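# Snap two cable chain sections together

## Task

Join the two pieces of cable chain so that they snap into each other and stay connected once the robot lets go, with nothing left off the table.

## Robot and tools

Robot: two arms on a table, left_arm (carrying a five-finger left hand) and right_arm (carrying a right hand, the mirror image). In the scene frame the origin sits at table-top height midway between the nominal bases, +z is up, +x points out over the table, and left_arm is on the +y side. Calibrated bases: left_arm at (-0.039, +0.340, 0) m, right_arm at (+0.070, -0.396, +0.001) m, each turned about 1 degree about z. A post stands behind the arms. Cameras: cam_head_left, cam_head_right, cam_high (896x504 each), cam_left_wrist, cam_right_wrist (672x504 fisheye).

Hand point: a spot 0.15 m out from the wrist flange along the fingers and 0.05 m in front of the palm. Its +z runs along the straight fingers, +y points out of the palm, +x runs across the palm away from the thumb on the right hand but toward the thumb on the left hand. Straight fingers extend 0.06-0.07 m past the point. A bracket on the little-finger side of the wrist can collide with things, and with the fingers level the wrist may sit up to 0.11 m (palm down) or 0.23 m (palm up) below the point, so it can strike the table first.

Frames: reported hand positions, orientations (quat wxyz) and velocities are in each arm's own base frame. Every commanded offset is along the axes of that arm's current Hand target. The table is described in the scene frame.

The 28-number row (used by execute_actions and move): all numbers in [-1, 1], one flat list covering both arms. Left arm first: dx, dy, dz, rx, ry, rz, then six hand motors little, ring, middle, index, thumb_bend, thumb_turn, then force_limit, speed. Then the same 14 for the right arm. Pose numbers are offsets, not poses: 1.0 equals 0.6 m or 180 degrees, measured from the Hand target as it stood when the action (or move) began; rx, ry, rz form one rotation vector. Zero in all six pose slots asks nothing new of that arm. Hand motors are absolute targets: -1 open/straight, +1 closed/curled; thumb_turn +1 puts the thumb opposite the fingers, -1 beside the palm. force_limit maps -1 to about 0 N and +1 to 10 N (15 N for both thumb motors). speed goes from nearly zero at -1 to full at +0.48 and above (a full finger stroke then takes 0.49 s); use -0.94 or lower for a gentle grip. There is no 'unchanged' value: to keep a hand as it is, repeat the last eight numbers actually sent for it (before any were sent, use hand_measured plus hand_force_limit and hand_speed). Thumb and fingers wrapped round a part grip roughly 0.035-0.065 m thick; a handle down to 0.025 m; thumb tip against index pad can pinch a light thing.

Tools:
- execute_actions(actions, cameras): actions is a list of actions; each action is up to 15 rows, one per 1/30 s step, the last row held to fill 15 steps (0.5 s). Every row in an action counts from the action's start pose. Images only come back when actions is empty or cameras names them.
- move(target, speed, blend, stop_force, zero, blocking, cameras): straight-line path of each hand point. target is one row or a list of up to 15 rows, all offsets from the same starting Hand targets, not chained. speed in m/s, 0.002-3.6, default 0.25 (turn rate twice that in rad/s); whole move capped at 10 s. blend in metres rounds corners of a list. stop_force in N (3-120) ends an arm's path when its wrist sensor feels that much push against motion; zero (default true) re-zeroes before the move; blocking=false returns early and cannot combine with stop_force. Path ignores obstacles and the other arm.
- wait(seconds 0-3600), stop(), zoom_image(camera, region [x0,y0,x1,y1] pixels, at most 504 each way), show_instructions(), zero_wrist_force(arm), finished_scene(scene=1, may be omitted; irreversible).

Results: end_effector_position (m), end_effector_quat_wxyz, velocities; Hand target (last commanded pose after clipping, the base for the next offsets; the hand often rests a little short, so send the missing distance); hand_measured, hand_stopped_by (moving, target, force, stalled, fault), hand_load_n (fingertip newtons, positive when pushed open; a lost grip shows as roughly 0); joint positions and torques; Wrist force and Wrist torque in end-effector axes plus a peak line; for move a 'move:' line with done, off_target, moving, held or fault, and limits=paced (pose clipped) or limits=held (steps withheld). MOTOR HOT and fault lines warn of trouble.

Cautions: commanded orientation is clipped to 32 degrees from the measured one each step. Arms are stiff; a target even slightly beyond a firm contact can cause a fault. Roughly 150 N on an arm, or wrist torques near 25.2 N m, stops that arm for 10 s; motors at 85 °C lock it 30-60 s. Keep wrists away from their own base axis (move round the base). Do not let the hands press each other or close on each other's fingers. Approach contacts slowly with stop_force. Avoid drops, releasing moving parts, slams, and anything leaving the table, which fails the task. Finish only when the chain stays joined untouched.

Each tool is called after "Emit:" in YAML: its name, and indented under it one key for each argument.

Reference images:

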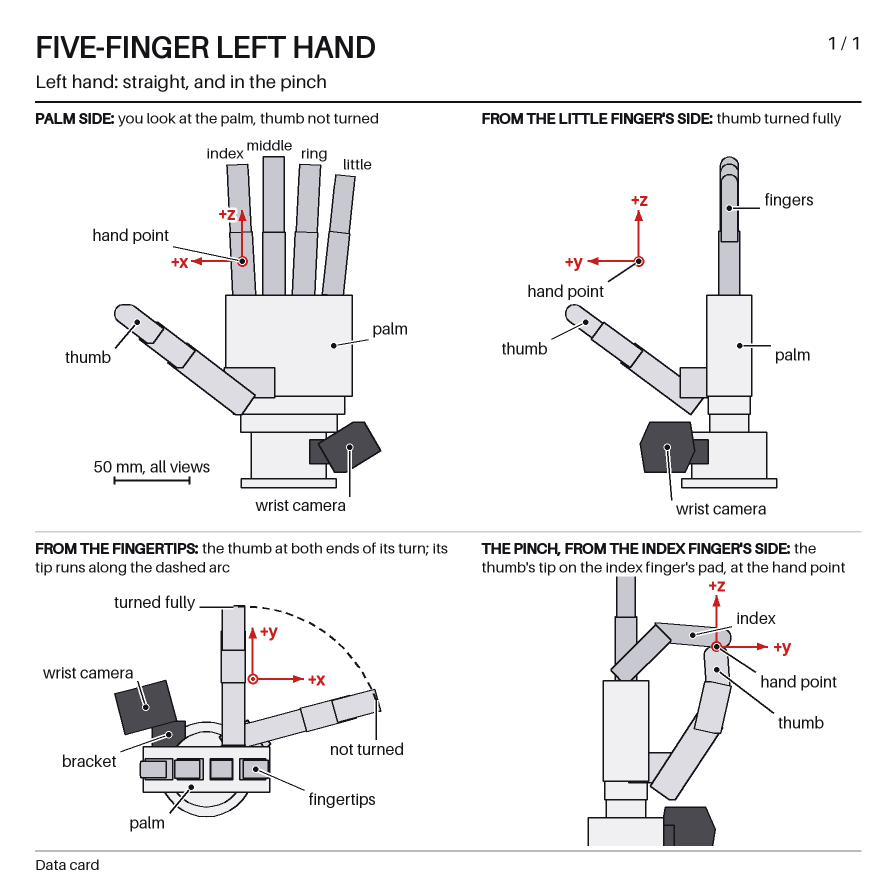

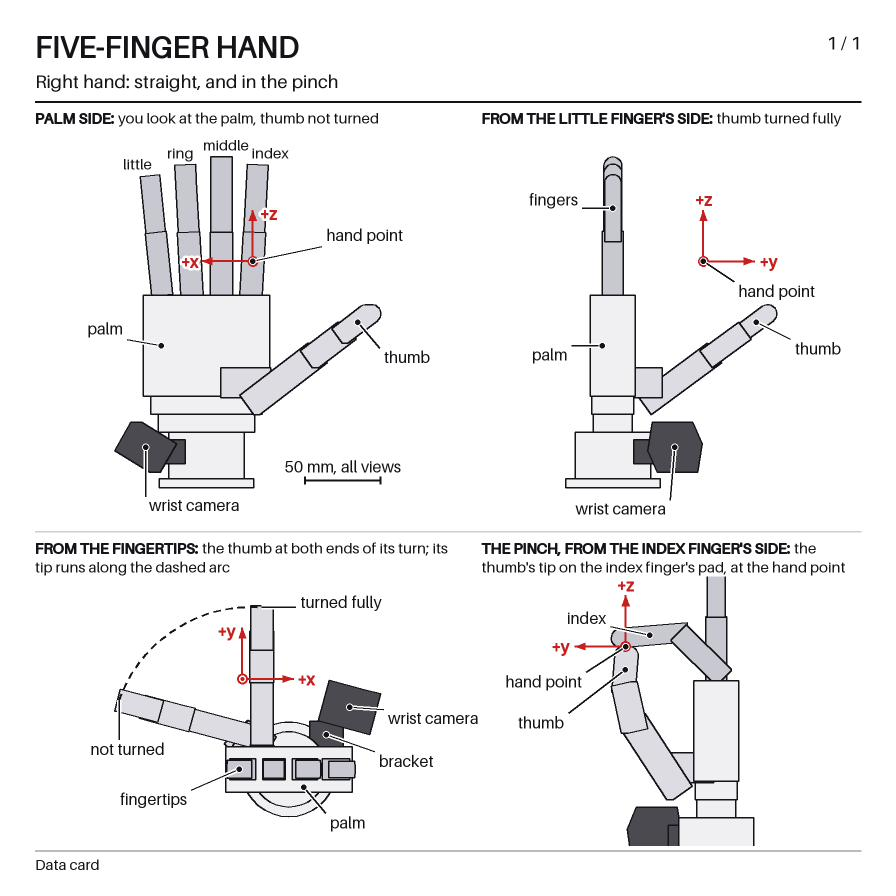

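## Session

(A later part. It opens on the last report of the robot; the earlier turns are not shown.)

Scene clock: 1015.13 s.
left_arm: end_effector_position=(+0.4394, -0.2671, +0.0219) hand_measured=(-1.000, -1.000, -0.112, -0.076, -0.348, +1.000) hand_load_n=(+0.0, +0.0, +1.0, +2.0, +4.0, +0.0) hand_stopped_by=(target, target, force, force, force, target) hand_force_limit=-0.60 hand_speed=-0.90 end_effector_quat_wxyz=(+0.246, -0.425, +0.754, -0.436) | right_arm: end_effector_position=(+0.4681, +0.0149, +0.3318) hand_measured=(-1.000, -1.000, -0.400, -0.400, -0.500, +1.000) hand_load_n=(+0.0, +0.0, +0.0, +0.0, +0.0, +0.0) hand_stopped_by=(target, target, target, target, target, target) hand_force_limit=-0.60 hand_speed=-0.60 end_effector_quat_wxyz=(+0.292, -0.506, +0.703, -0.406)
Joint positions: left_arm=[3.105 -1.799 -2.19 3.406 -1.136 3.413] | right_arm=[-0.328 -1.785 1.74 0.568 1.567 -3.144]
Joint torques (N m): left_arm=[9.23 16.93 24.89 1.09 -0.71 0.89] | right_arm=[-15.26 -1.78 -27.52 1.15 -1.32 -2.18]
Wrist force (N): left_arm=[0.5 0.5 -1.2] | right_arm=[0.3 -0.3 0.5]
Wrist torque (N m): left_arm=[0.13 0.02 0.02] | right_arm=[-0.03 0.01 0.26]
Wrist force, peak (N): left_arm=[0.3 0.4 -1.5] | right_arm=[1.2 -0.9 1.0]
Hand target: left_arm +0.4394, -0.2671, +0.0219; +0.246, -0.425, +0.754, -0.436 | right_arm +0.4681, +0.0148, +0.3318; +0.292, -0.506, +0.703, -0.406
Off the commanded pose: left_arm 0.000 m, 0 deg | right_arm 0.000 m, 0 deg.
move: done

Emit:
move:
  target:
    - [0,0,0,0,0,0,-1,-1,0.15,0.15,-0.25,1,-0.6,-0.9, -0.2825,0,-0.1502,0,-0.25,0,-1,-1,-0.4,-0.4,-0.5,1,-0.6,-0.6]
    - [0,0,0,0,0,0,-1,-1,0.15,0.15,-0.25,1,-0.6,-0.9, -0.3733,0,-0.3542,0,-0.4222,0,-1,-1,-0.4,-0.4,-0.5,1,-0.6,-0.6]
    - [0,0,0,0,0,0,-1,-1,0.15,0.15,-0.25,1,-0.6,-0.9, -0.3462,0,-0.576,0,-0.5944,0,-1,-1,-0.4,-0.4,-0.5,1,-0.6,-0.6]
  speed: [0.35,0.35,0.35]
  blend: [0.02,0.02,0]
  cameras: ["cam_high"]

Scene clock: 1044.13 s.
left_arm: end_effector_position=(+0.4394, -0.2671, +0.0219) hand_measured=(-1.000, -1.000, -0.112, -0.076, -0.348, +1.000) hand_load_n=(+0.0, +0.0, +1.0, +2.0, +4.0, +0.0) hand_stopped_by=(target, target, force, force, force, target) hand_force_limit=-0.60 hand_speed=-0.90 end_effector_quat_wxyz=(+0.246, -0.425, +0.754, -0.436) | right_arm: end_effector_position=(+0.2505, +0.3068, +0.5046) hand_measured=(-1.000, -1.000, -0.400, -0.400, -0.500, +1.000) hand_load_n=(+0.0, +0.0, +0.0, +0.0, +0.0, +0.0) hand_stopped_by=(target, target, target, target, target, target) hand_force_limit=-0.60 hand_speed=-0.60 end_effector_quat_wxyz=(+0.739, -0.627, +0.184, +0.165)
Joint positions: left_arm=[3.105 -1.799 -2.19 3.406 -1.136 3.413] | right_arm=[-0.297 -1.75 1.728 0.594 -0.274 -3.192]
Joint torques (N m): left_arm=[8.34 22.89 24.72 0.94 -0.64 0.5] | right_arm=[12.76 -18.64 -11.88 3.23 -1.75 -1.7]
Wrist force (N): left_arm=[0.3 0.6 -0.9] | right_arm=[0.3 0.4 -0.3]
Wrist torque (N m): left_arm=[0.11 0.03 0.02] | right_arm=[0.08 0.12 0.29]
Wrist force, peak (N): left_arm=[0.8 0.6 -1.2] | right_arm=[0.6 0.1 0.8]
Hand target: left_arm +0.4394, -0.2671, +0.0219; +0.246, -0.425, +0.754, -0.436 | right_arm +0.2504, +0.3069, +0.5046; +0.739, -0.627, +0.183, +0.165
Off the commanded pose: left_arm 0.000 m, 0 deg | right_arm 0.000 m, 0 deg.
move: done

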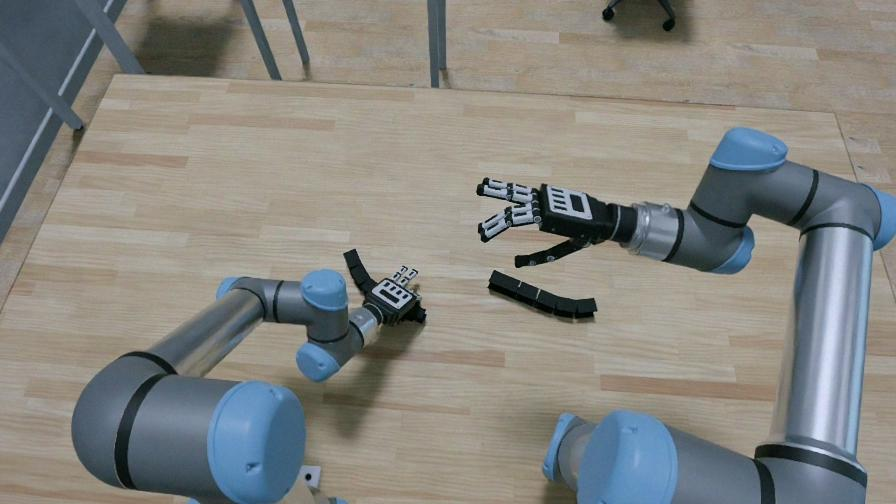

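Emit:
move:
  target:
    - [0,0,0,0,0,0,-1,-1,0.15,0.15,-0.25,1,-0.6,-0.9, 0.2765,0.0087,-0.0778,-0.0902,-0.0043,-0.3208,-1,-1,-0.4,-0.4,-0.5,1,-0.6,-0.6]
    - [0,0,0,0,0,0,-1,-1,0.15,0.15,-0.25,1,-0.6,-0.9, 0.4228,-0.2357,-0.1158,-0.1805,-0.0087,-0.6417,-1,-1,-0.4,-0.4,-0.5,1,-0.6,-0.6]
    - [0,0,0,0,0,0,-1,-1,0.15,0.15,-0.25,1,-0.6,-0.9, 0.2927,-0.4887,-0.076,-0.2707,-0.013,-0.9625,-1,-1,-0.4,-0.4,-0.5,1,-0.6,-0.6]
  speed: [0.35,0.35,0.35]
  blend: [0.02,0.02,0]
  cameras: ["cam_high"]

Scene clock: 1076.90 s.
left_arm: end_effector_position=(+0.4394, -0.2671, +0.0219) hand_measured=(-1.000, -1.000, -0.112, -0.076, -0.348, +1.000) hand_load_n=(+0.0, +0.0, +1.0, +2.0, +3.5, +0.0) hand_stopped_by=(target, target, force, force, force, target) hand_force_limit=-0.60 hand_speed=-0.90 end_effector_quat_wxyz=(+0.246, -0.425, +0.754, -0.436) | right_arm: end_effector_position=(+0.5406, +0.2175, +0.6680) hand_measured=(-1.000, -1.000, -0.400, -0.400, -0.500, +1.000) hand_load_n=(+0.0, +0.0, +0.0, +0.0, +0.0, +0.0) hand_stopped_by=(target, target, target, target, target, target) hand_force_limit=-0.60 hand_speed=-0.60 end_effector_quat_wxyz=(+0.008, +0.374, +0.658, +0.653)
Joint positions: left_arm=[3.105 -1.799 -2.19 3.406 -1.136 3.413] | right_arm=[-0.298 -1.823 1.799 -2.547 -0.274 -3.191]
Joint torques (N m): left_arm=[8 28.51 23.98 0.97 -0.54 0.24] | right_arm=[13.25 -1.77 -14.76 -3.62 -0.15 1.5]
Wrist force (N): left_arm=[0.3 0.4 -1.1] | right_arm=[1.5 -0.9 0.6]
Wrist torque (N m): left_arm=[0.11 0.03 0.01] | right_arm=[-0.28 -0.09 -0.29]
Wrist force, peak (N): left_arm=[0.6 0.4 -1.5] | right_arm=[2.1 -1.5 1.0]
Hand target: left_arm +0.4394, -0.2671, +0.0219; +0.246, -0.425, +0.754, -0.436 | right_arm +0.5406, +0.2176, +0.6680; +0.008, +0.374, +0.658, +0.653
Off the commanded pose: left_arm 0.000 m, 0 deg | right_arm 0.000 m, 0 deg.
move: done

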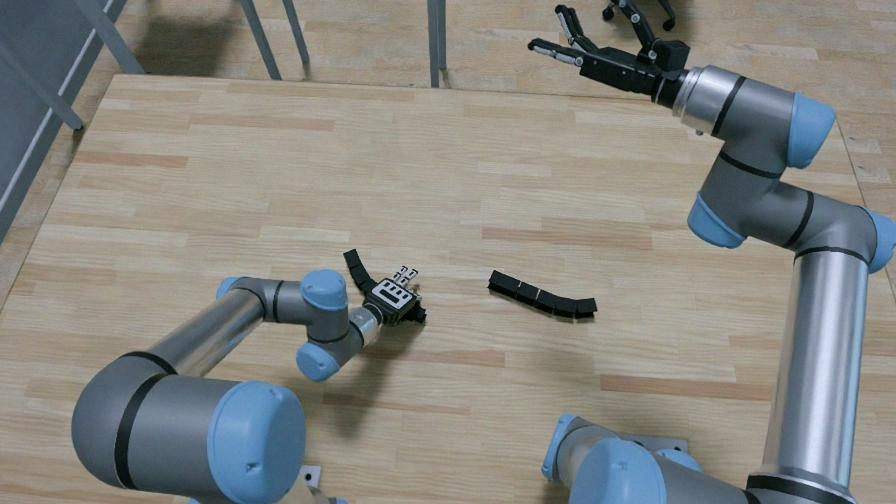

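Emit:
move:
  target:
    - [0,0,0,0,0,0,-1,-1,0.15,0.15,-0.25,1,-0.6,-0.9, -0.2423,0,-0.1078,0,-0.2056,0,-1,-1,-0.4,-0.4,-0.5,1,-0.6,-0.6]
    - [0,0,0,0,0,0,-1,-1,0.15,0.15,-0.25,1,-0.6,-0.9, -0.3708,0,-0.3398,0,-0.4111,0,-1,-1,-0.4,-0.4,-0.5,1,-0.6,-0.6]
    - [0,0,0,0,0,0,-1,-1,0.15,0.15,-0.25,1,-0.6,-0.9, -0.3828,-0.1233,-0.3815,-0.3186,-0.3186,0.4228,-1,-1,-0.4,-0.4,-0.5,1,-0.6,-0.6]
    - [0,0,0,0,0,0,-1,-1,0.15,0.15,-0.25,1,-0.6,-0.9, -0.3488,-0.1667,-0.263,-0.6018,0,0.7986,-1,-1,-0.4,-0.4,-0.5,1,-0.6,-0.6]
  speed: [0.4,0.4,0.4,0.4]
  blend: [0.02,0.02,0.02,0]
  cameras: ["cam_high"]

Emit:
zoom_image:
  camera: "cam_high"
  region: [340, 230, 620, 400]

Scene clock: 1108.07 s.
left_arm: end_effector_position=(+0.4394, -0.2671, +0.0219) hand_measured=(-1.000, -1.000, -0.112, -0.076, -0.348, +1.000) hand_load_n=(+0.0, +0.0, +1.0, +2.0, +4.0, +0.0) hand_stopped_by=(target, target, force, force, force, target) hand_force_limit=-0.60 hand_speed=-0.90 end_effector_quat_wxyz=(+0.246, -0.425, +0.754, -0.436) | right_arm: end_effector_position=(+0.5640, -0.0091, +0.5043) hand_measured=(-1.000, -1.000, -0.400, -0.400, -0.500, +1.000) hand_load_n=(+0.0, +0.0, +0.0, +0.0, +0.0, +0.0) hand_stopped_by=(target, target, target, target, target, target) hand_force_limit=-0.60 hand_speed=-0.60 end_effector_quat_wxyz=(+0.296, -0.520, +0.692, -0.403)
Joint positions: left_arm=[3.105 -1.799 -2.19 3.406 -1.136 3.413] | right_arm=[-0.32 -1.782 1.737 -2.574 -1.546 -0.024]
Joint torques (N m): left_arm=[6.39 28.44 23.81 0.95 -0.55 -0.17] | right_arm=[-14.75 -21.63 -16.55 -4.26 -1 1.71]
Wrist force (N): left_arm=[0.3 0.8 -0.6] | right_arm=[0.9 -0.4 0.6]
Wrist torque (N m): left_arm=[0.13 0.02 0.01] | right_arm=[-0.04 -0.08 0.13]
Wrist force, peak (N): left_arm=[0.5 0.5 -1.4] | right_arm=[1.7 -1.7 1.2]
Hand target: left_arm +0.4394, -0.2671, +0.0219; +0.246, -0.425, +0.754, -0.436 | right_arm +0.5640, -0.0091, +0.5043; +0.297, -0.520, +0.692, -0.403
Off the commanded pose: left_arm 0.000 m, 0 deg | right_arm 0.000 m, 0 deg.
move: done

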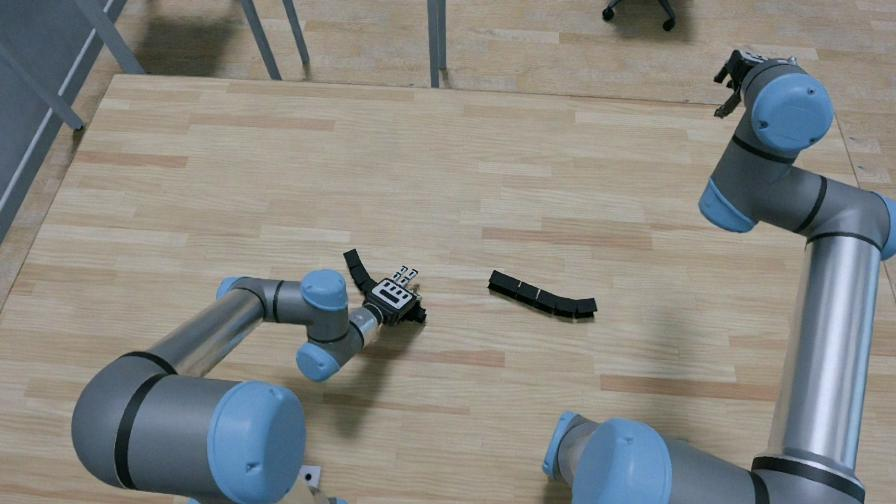

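Scaled by 1.800 from the camera's image (finer frame: 1280x720).

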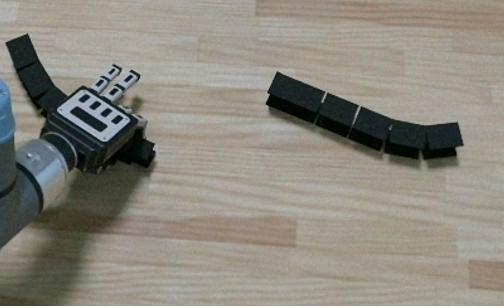

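Emit:
move:
  target: [0,0,0,0,0,0,-1,-1,0.15,0.15,-0.25,1,-0.6,-0.9, -0.4057,0.6997,-0.0395,-0.0003,-0.0393,-0.0197,-1,-1,-0.4,-0.4,-0.5,1,-0.6,-0.6]
  speed: [0.3]
  cameras: ["cam_high","cam_head_left","cam_right_wrist"]

Emit:
zoom_image:
  camera: "cam_right_wrist"
  region: [180, 0, 580, 300]

Scene clock: 1145.33 s.
left_arm: end_effector_position=(+0.4394, -0.2671, +0.0219) hand_measured=(-1.000, -1.000, -0.112, -0.076, -0.348, +1.000) hand_load_n=(+0.0, +0.0, +1.0, +2.0, +4.0, +0.0) hand_stopped_by=(target, target, force, force, force, target) hand_force_limit=-0.60 hand_speed=-0.90 end_effector_quat_wxyz=(+0.246, -0.425, +0.754, -0.436) | right_arm: end_effector_position=(+0.4110, +0.2867, +0.1505) hand_measured=(-1.000, -1.000, -0.400, -0.400, -0.500, +1.000) hand_load_n=(+0.0, +0.0, +0.0, +0.0, +0.0, +0.0) hand_stopped_by=(target, target, target, target, target, target) hand_force_limit=-0.60 hand_speed=-0.60 end_effector_quat_wxyz=(+0.326, -0.565, +0.656, -0.378)
Joint positions: left_arm=[3.105 -1.799 -2.19 3.406 -1.136 3.413] | right_arm=[0.528 -1.407 2.424 -3.52 -2.144 0.383]
Joint torques (N m): left_arm=[6.64 28.17 23.37 1.03 -0.55 -0.3] | right_arm=[11.25 -10.53 -20.79 -4.01 -1.64 1.56]
Wrist force (N): left_arm=[0.3 0.7 -0.9] | right_arm=[0.9 -0.6 0.3]
Wrist torque (N m): left_arm=[0.14 0.04 0.01] | right_arm=[-0.09 -0.12 0.11]
Wrist force, peak (N): left_arm=[0.7 0.5 -1.4] | right_arm=[1.0 -1.5 0.5]
Hand target: left_arm +0.4394, -0.2671, +0.0219; +0.246, -0.425, +0.754, -0.436 | right_arm +0.4110, +0.2867, +0.1505; +0.326, -0.565, +0.656, -0.378
Off the commanded pose: left_arm 0.000 m, 0 deg | right_arm 0.000 m, 0 deg.
move: done
Images, in order (width x height): cam_head_left 896x504, cam_high 896x504, cam_right_wrist 672x504.

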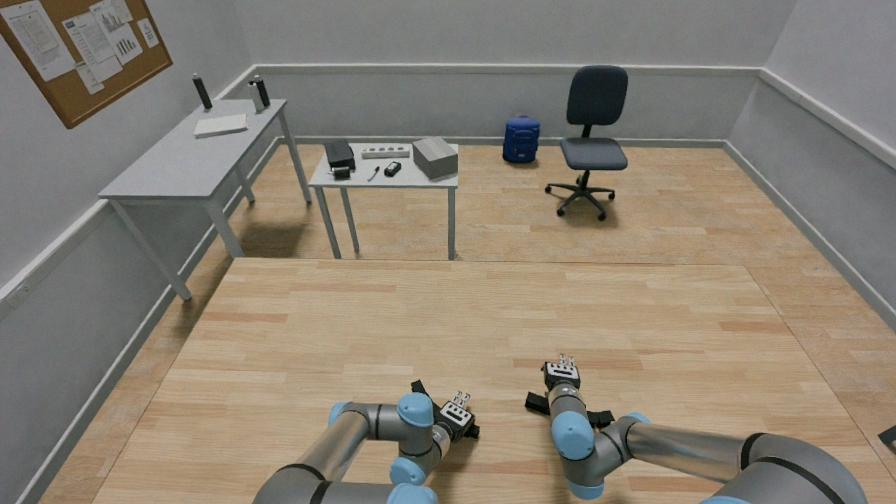

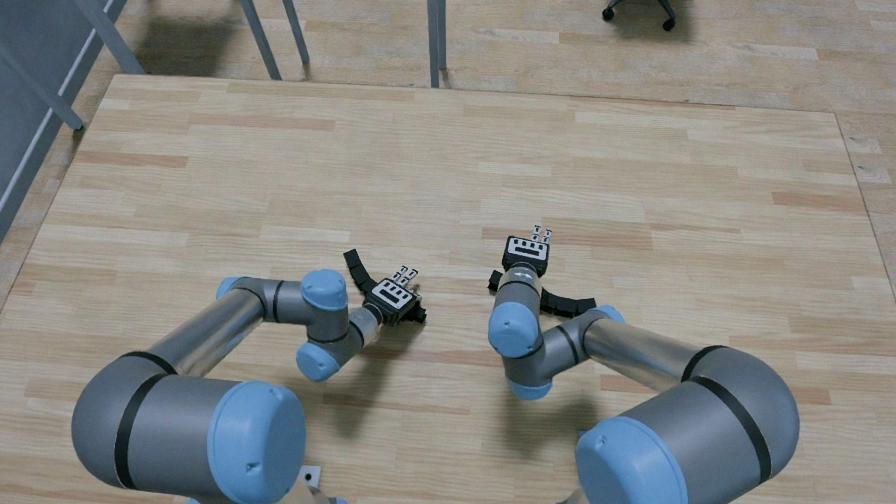

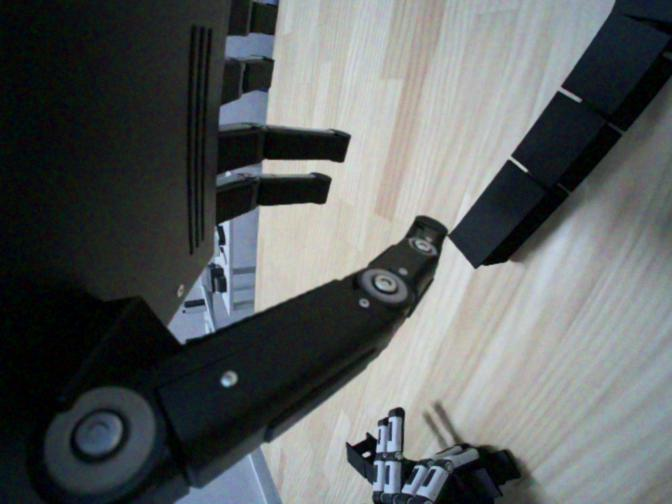

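Scaled by 1.260 from the camera's image (finer frame: 960x720).

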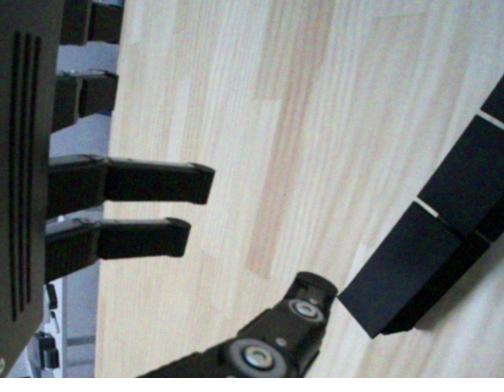

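Emit:
move:
  target: [0,0,0,0,0,0,-1,-1,0.15,0.15,-0.25,1,-0.6,-0.9, 0,0.1378,0.0796,0,0,0,-1,-1,-0.4,-0.4,-0.7,1,-0.6,-0.6]
  speed: [0.15]
  stop_force: 6
  cameras: ["cam_high","cam_right_wrist"]

Emit:
zoom_image:
  camera: "cam_right_wrist"
  region: [180, 0, 580, 300]

Scene clock: 1154.43 s.
left_arm: end_effector_position=(+0.4394, -0.2671, +0.0219) hand_measured=(-1.000, -1.000, -0.112, -0.076, -0.348, +1.000) hand_load_n=(+0.0, +0.0, +1.0, +2.0, +4.0, +0.0) hand_stopped_by=(target, target, force, force, force, target) hand_force_limit=-0.60 hand_speed=-0.90 end_effector_quat_wxyz=(+0.246, -0.425, +0.754, -0.436) | right_arm: end_effector_position=(+0.4109, +0.2867, +0.0550) hand_measured=(-1.000, -1.000, -0.400, -0.400, -0.700, +1.000) hand_load_n=(+0.0, +0.0, +0.0, +0.0, +0.0, +0.0) hand_stopped_by=(target, target, target, target, target, target) hand_force_limit=-0.60 hand_speed=-0.60 end_effector_quat_wxyz=(+0.326, -0.565, +0.656, -0.378)
Joint positions: left_arm=[3.105 -1.799 -2.19 3.406 -1.136 3.413] | right_arm=[0.528 -1.08 2.458 -3.88 -2.144 0.383]
Joint torques (N m): left_arm=[5.72 28.27 23.34 0.92 -0.34 -0.33] | right_arm=[13.52 -17.06 -13.15 -3.95 0.44 -1.69]
Wrist force (N): left_arm=[0.0 0.9 -0.9] | right_arm=[0.6 -0.7 0.2]
Wrist torque (N m): left_arm=[0.16 0.07 -0.02] | right_arm=[-0.11 -0.03 0.27]
Wrist force, peak (N): left_arm=[0.4 0.6 -1.3] | right_arm=[0.9 -1.2 0.0]
Hand target: left_arm +0.4394, -0.2671, +0.0219; +0.246, -0.425, +0.754, -0.436 | right_arm +0.4109, +0.2867, +0.0550; +0.326, -0.565, +0.656, -0.378
Off the commanded pose: left_arm 0.000 m, 0 deg | right_arm 0.000 m, 0 deg.
move: done

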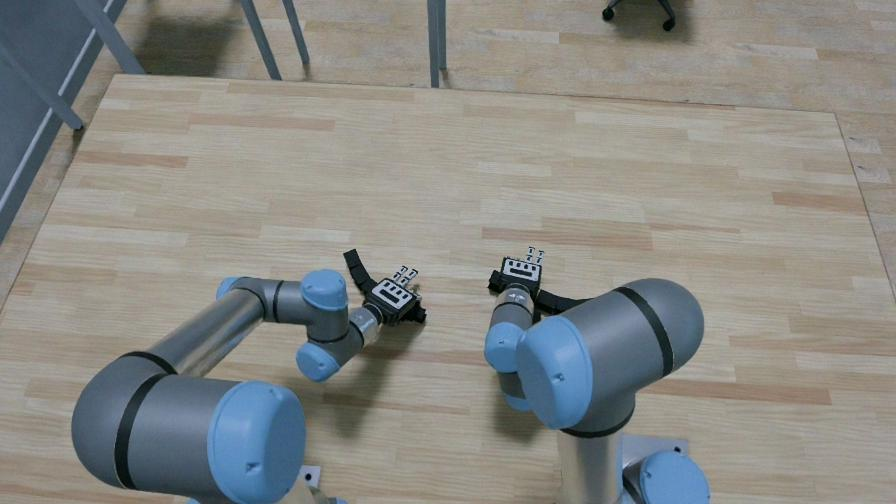

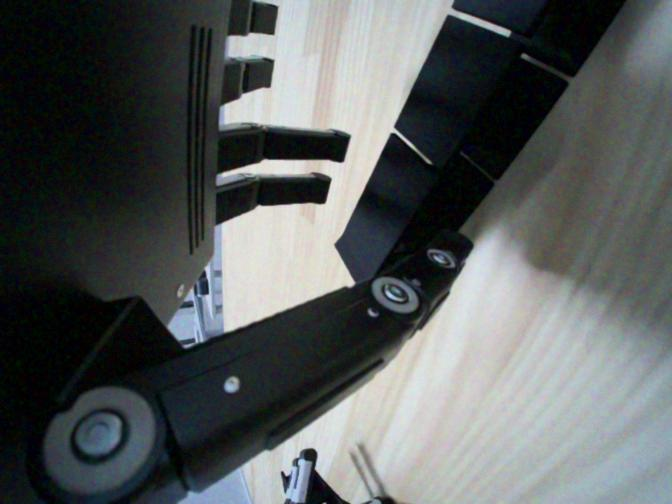

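Scaled by 1.260 from the camera's image (finer frame: 960x720).

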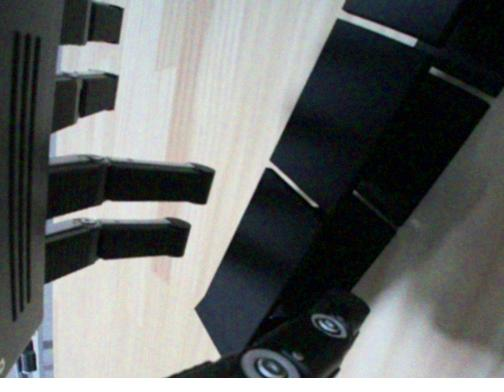

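Emit:
move:
  target: [0,0,0,0,0,0,-1,-1,0.15,0.15,-0.25,1,-0.6,-0.9, 0,0.0476,0.0275,0,0,0,-1,-1,-0.4,-0.4,-0.6,1,-0.6,-0.6]
  speed: [0.05]
  stop_force: 5
  cameras: ["cam_high","cam_right_wrist"]

Emit:
zoom_image:
  camera: "cam_right_wrist"
  region: [180, 0, 580, 300]

Scene clock: 1169.97 s.
left_arm: end_effector_position=(+0.4394, -0.2671, +0.0219) hand_measured=(-1.000, -1.000, -0.112, -0.076, -0.348, +1.000) hand_load_n=(+0.0, +0.0, +1.0, +2.0, +4.0, +0.0) hand_stopped_by=(target, target, force, force, force, target) hand_force_limit=-0.60 hand_speed=-0.90 end_effector_quat_wxyz=(+0.246, -0.425, +0.754, -0.436) | right_arm: end_effector_position=(+0.4109, +0.2867, +0.0220) hand_measured=(-1.000, -1.000, -0.400, -0.400, -0.600, +1.000) hand_load_n=(-0.5, +0.0, +0.0, +0.0, +0.0, +0.0) hand_stopped_by=(target, target, target, target, target, target) hand_force_limit=-0.60 hand_speed=-0.60 end_effector_quat_wxyz=(+0.326, -0.565, +0.656, -0.378)
Joint positions: left_arm=[3.105 -1.799 -2.19 3.406 -1.136 3.413] | right_arm=[0.528 -0.959 2.45 -3.993 -2.144 0.383]
Joint torques (N m): left_arm=[5.97 28.72 22.43 0.99 -0.4 -0.32] | right_arm=[9.21 -18.63 -11.25 -3.99 0.41 -1.6]
Wrist force (N): left_arm=[0.4 0.5 -1.1] | right_arm=[0.6 -0.6 0.1]
Wrist torque (N m): left_arm=[0.14 0.03 0.01] | right_arm=[-0.09 -0.04 0.27]
Wrist force, peak (N): left_arm=[0.4 0.7 -1.4] | right_arm=[1.1 -0.6 0.1]
Hand target: left_arm +0.4394, -0.2671, +0.0219; +0.246, -0.425, +0.754, -0.436 | right_arm +0.4109, +0.2867, +0.0220; +0.326, -0.565, +0.656, -0.378
Off the commanded pose: left_arm 0.000 m, 0 deg | right_arm 0.000 m, 0 deg.
move: done

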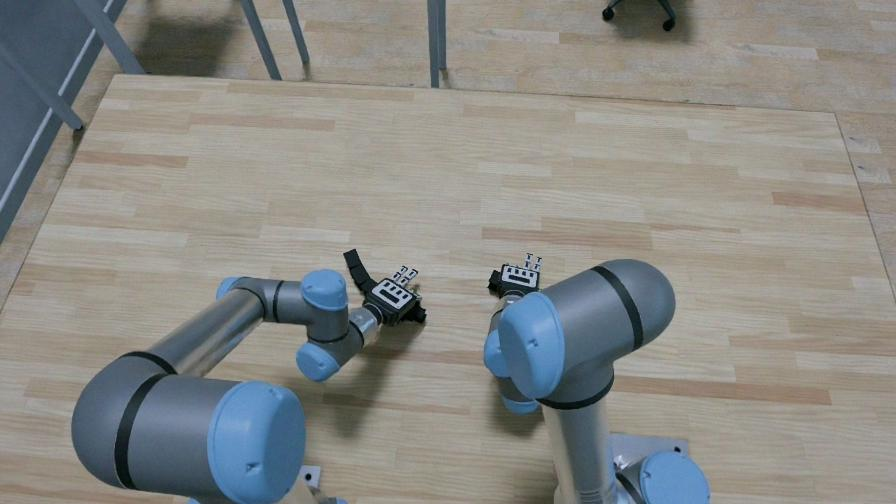

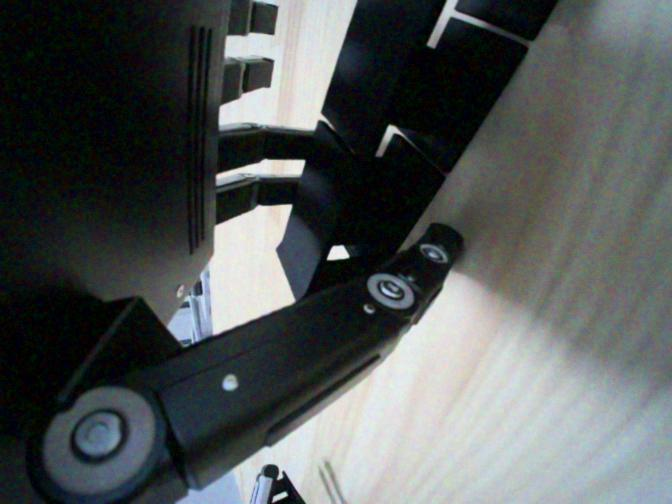

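Scaled by 1.260 from the camera's image (finer frame: 960x720).

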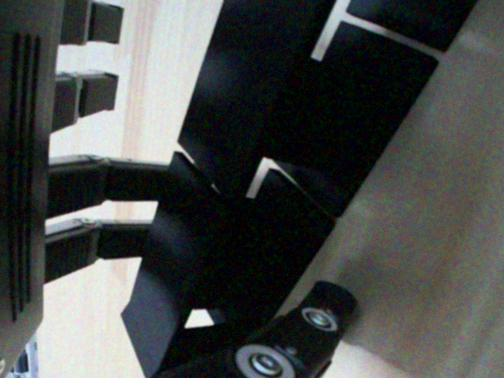

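Emit:
move:
  target: [0,0,0,0,0,0,-1,-1,0.15,0.15,-0.25,1,-0.6,-0.9, 0,0,0,0,0,0,-1,-1,0.15,0.15,-0.25,1,-0.6,-0.9]
  cameras: ["cam_high","cam_right_wrist"]

Emit:
zoom_image:
  camera: "cam_right_wrist"
  region: [180, 0, 580, 300]

Emit:
zoom_image:
  camera: "cam_high"
  region: [340, 230, 620, 400]

Scene clock: 1178.77 s.
left_arm: end_effector_position=(+0.4394, -0.2671, +0.0219) hand_measured=(-1.000, -1.000, -0.112, -0.076, -0.348, +1.000) hand_load_n=(+0.0, +0.0, +1.0, +2.0, +4.0, +0.0) hand_stopped_by=(target, target, force, force, force, target) hand_force_limit=-0.60 hand_speed=-0.90 end_effector_quat_wxyz=(+0.246, -0.425, +0.754, -0.436) | right_arm: end_effector_position=(+0.4109, +0.2867, +0.0220) hand_measured=(-1.000, -1.000, -0.048, -0.094, -0.430, +1.000) hand_load_n=(+0.0, +0.0, +3.0, +1.5, +3.5, +0.0) hand_stopped_by=(target, target, force, force, force, target) hand_force_limit=-0.60 hand_speed=-0.90 end_effector_quat_wxyz=(+0.326, -0.565, +0.656, -0.378)
Joint positions: left_arm=[3.105 -1.799 -2.19 3.406 -1.136 3.413] | right_arm=[0.528 -0.959 2.45 -3.993 -2.144 0.383]
Joint torques (N m): left_arm=[4.83 27.64 22.21 1.07 -0.54 -0.36] | right_arm=[-13.06 -19.12 -10.32 -3.95 0.45 -1.38]
Wrist force (N): left_arm=[-0.1 1.0 -0.4] | right_arm=[0.5 0.6 0.6]
Wrist torque (N m): left_arm=[0.15 0.09 -0.02] | right_arm=[-0.03 -0.05 0.31]
Wrist force, peak (N): left_arm=[0.2 0.3 -1.4] | right_arm=[1.1 0.7 0.4]
Hand target: left_arm +0.4394, -0.2671, +0.0219; +0.246, -0.425, +0.754, -0.436 | right_arm +0.4109, +0.2867, +0.0220; +0.326, -0.565, +0.656, -0.378
Off the commanded pose: left_arm 0.000 m, 0 deg | right_arm 0.000 m, 0 deg.
move: done

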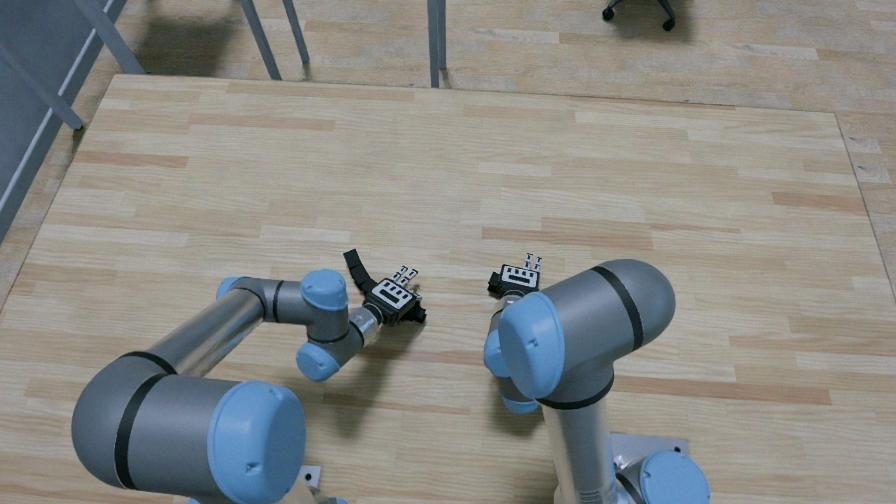

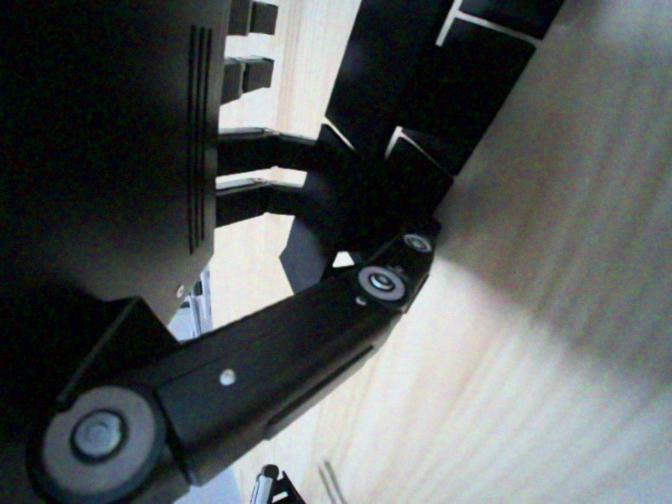

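Scaled by 1.260 from the camera's image (finer frame: 960x720).

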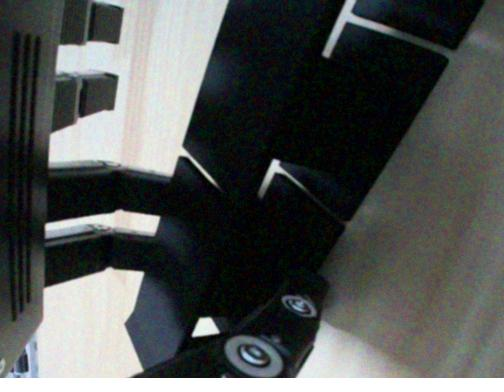

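Scaled by 1.800 from the camera's image (finer frame: 1280x720).

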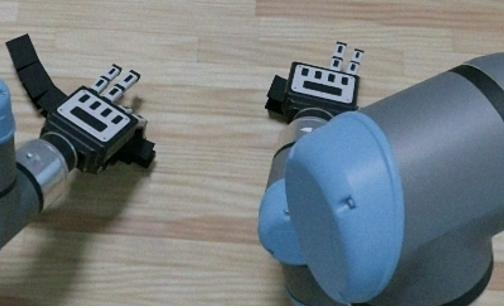

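Emit:
zoom_image:
  camera: "cam_high"
  region: [380, 280, 440, 340]

Emit:
zoom_image:
  camera: "cam_high"
  region: [475, 250, 555, 320]

Scaled by 8.400 from the camera's image (finer frame: 1280x720).

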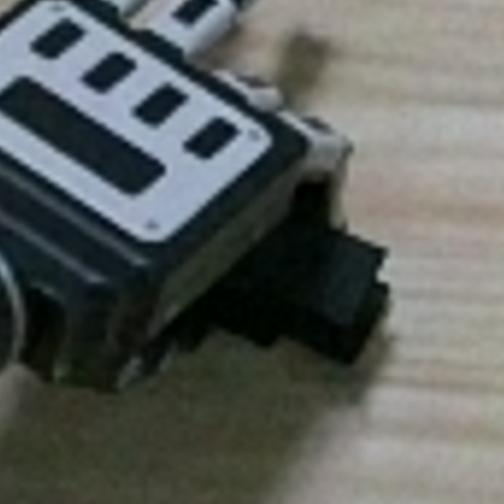

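Scaled by 6.300 from the camera's image (finer frame: 1280x720).

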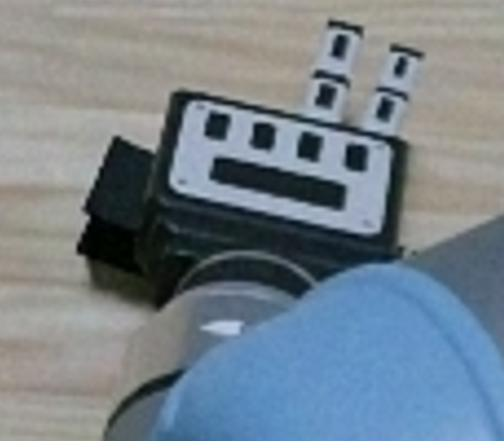

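Emit:
move:
  target: [0.0117,-0.1112,0.1925,0,0,0,-1,-1,0.15,0.15,-0.25,1,-0.6,-0.9, 0,0,0,0,0,0,-1,-1,0.15,0.15,-0.25,1,-0.6,-0.9]
  speed: [0.08]
  cameras: ["all"]

Emit:
zoom_image:
  camera: "cam_high"
  region: [440, 230, 540, 310]

Emit:
zoom_image:
  camera: "cam_left_wrist"
  region: [300, 100, 550, 350]

Emit:
zoom_image:
  camera: "cam_right_wrist"
  region: [150, 100, 500, 400]

Scene clock: 1244.77 s.
left_arm: end_effector_position=(+0.5498, -0.3421, +0.0219) hand_measured=(-1.000, -1.000, -0.112, -0.076, -0.348, +1.000) hand_load_n=(+0.0, +0.0, +1.0, +1.5, +3.5, +0.0) hand_stopped_by=(target, target, force, force, force, target) hand_force_limit=-0.60 hand_speed=-0.90 end_effector_quat_wxyz=(+0.246, -0.425, +0.754, -0.436) | right_arm: end_effector_position=(+0.4109, +0.2867, +0.0220) hand_measured=(-1.000, -1.000, -0.048, -0.094, -0.430, +1.000) hand_load_n=(+0.0, +0.0, +3.0, +1.5, +3.5, +0.0) hand_stopped_by=(target, target, force, force, force, target) hand_force_limit=-0.60 hand_speed=-0.90 end_effector_quat_wxyz=(+0.326, -0.565, +0.656, -0.378)
Joint positions: left_arm=[2.94 -2.051 -1.8 3.301 -1.276 3.318] | right_arm=[0.528 -0.959 2.45 -3.993 -2.144 0.383]
Joint torques (N m): left_arm=[-10.27 21.64 25.83 -1.72 -1.29 -1.35] | right_arm=[-12.84 -28.56 -5.44 -3.22 0.29 -1.49]
Wrist force (N): left_arm=[-1.0 -0.9 -2.9] | right_arm=[0.4 0.3 0.6]
Wrist torque (N m): left_arm=[0.07 0.08 0.13] | right_arm=[-0.07 -0.03 0.29]
Wrist force, peak (N): left_arm=[-0.7 -1.5 -3.7] | right_arm=[0.5 0.6 0.9]
Hand target: left_arm +0.5499, -0.3421, +0.0219; +0.246, -0.425, +0.754, -0.436 | right_arm +0.4109, +0.2867, +0.0220; +0.326, -0.565, +0.656, -0.378
Off the commanded pose: left_arm 0.000 m, 0 deg | right_arm 0.000 m, 0 deg.
move: done

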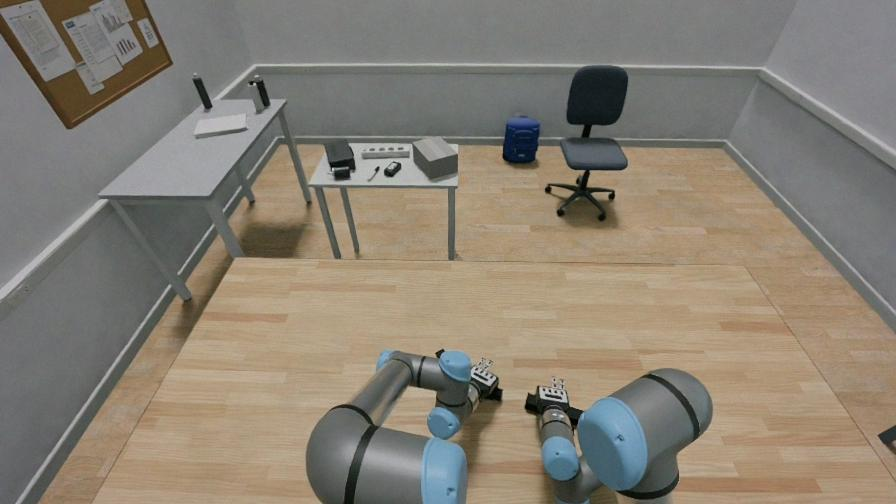

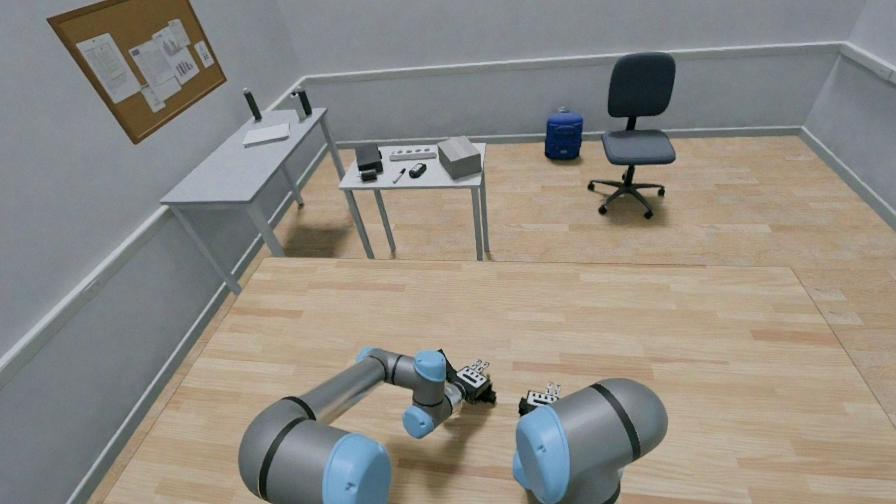

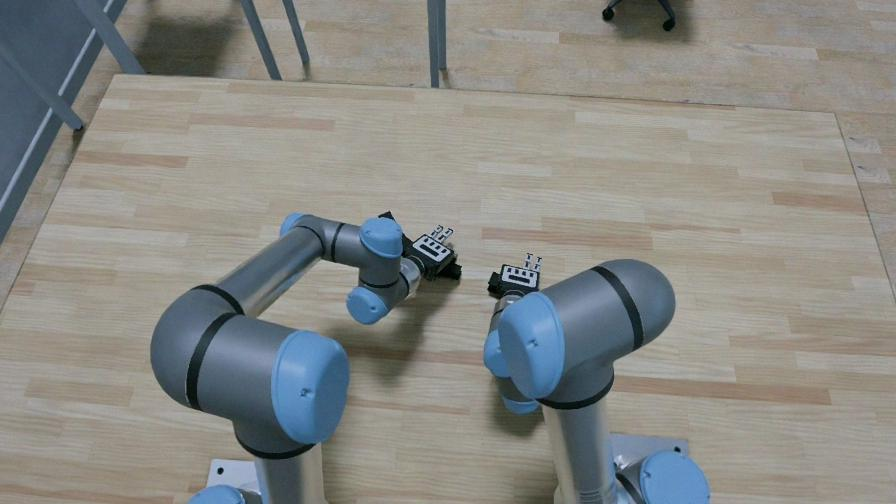

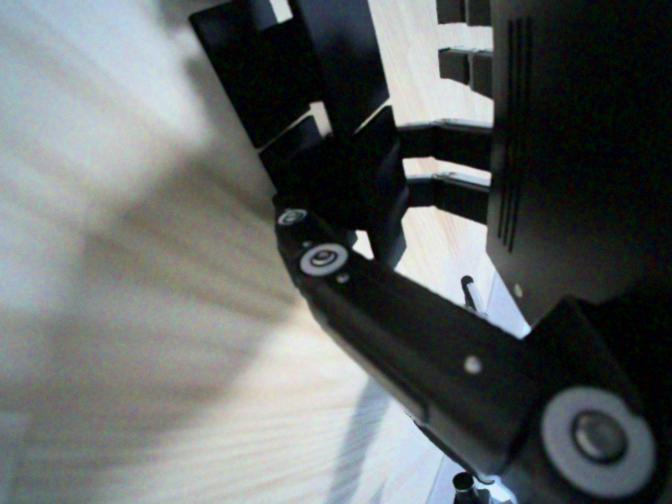

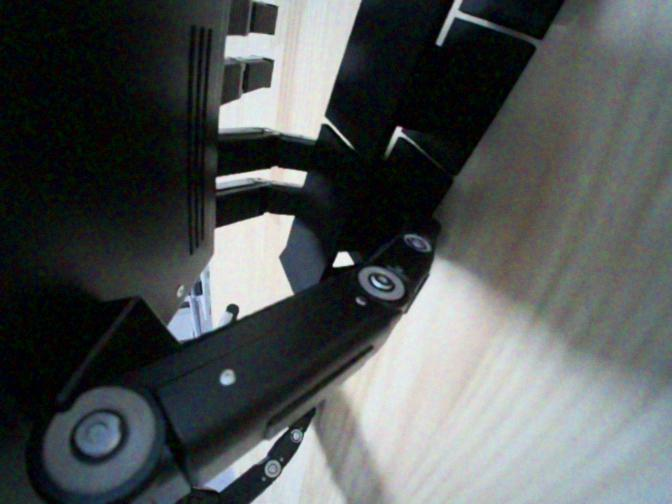

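Scaled by 5.040 from the camera's image (finer frame: 1280x720).

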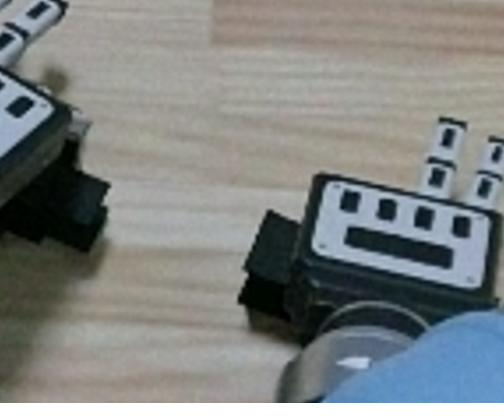

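Scaled by 2.016 from the camera's image (finer frame: 960x720).

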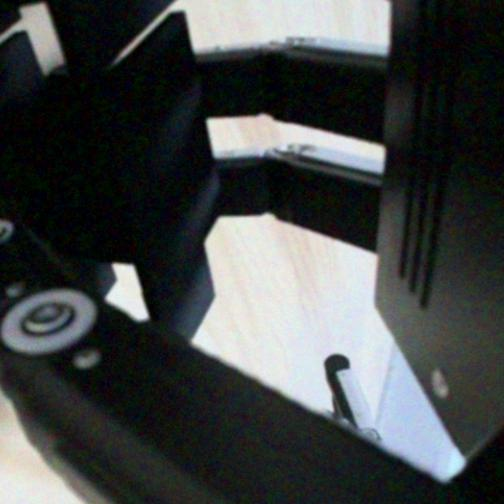

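Scaled by 1.440 from the camera's image (finer frame: 960x720).

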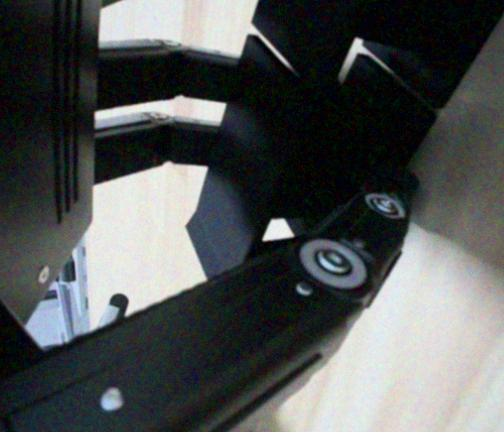

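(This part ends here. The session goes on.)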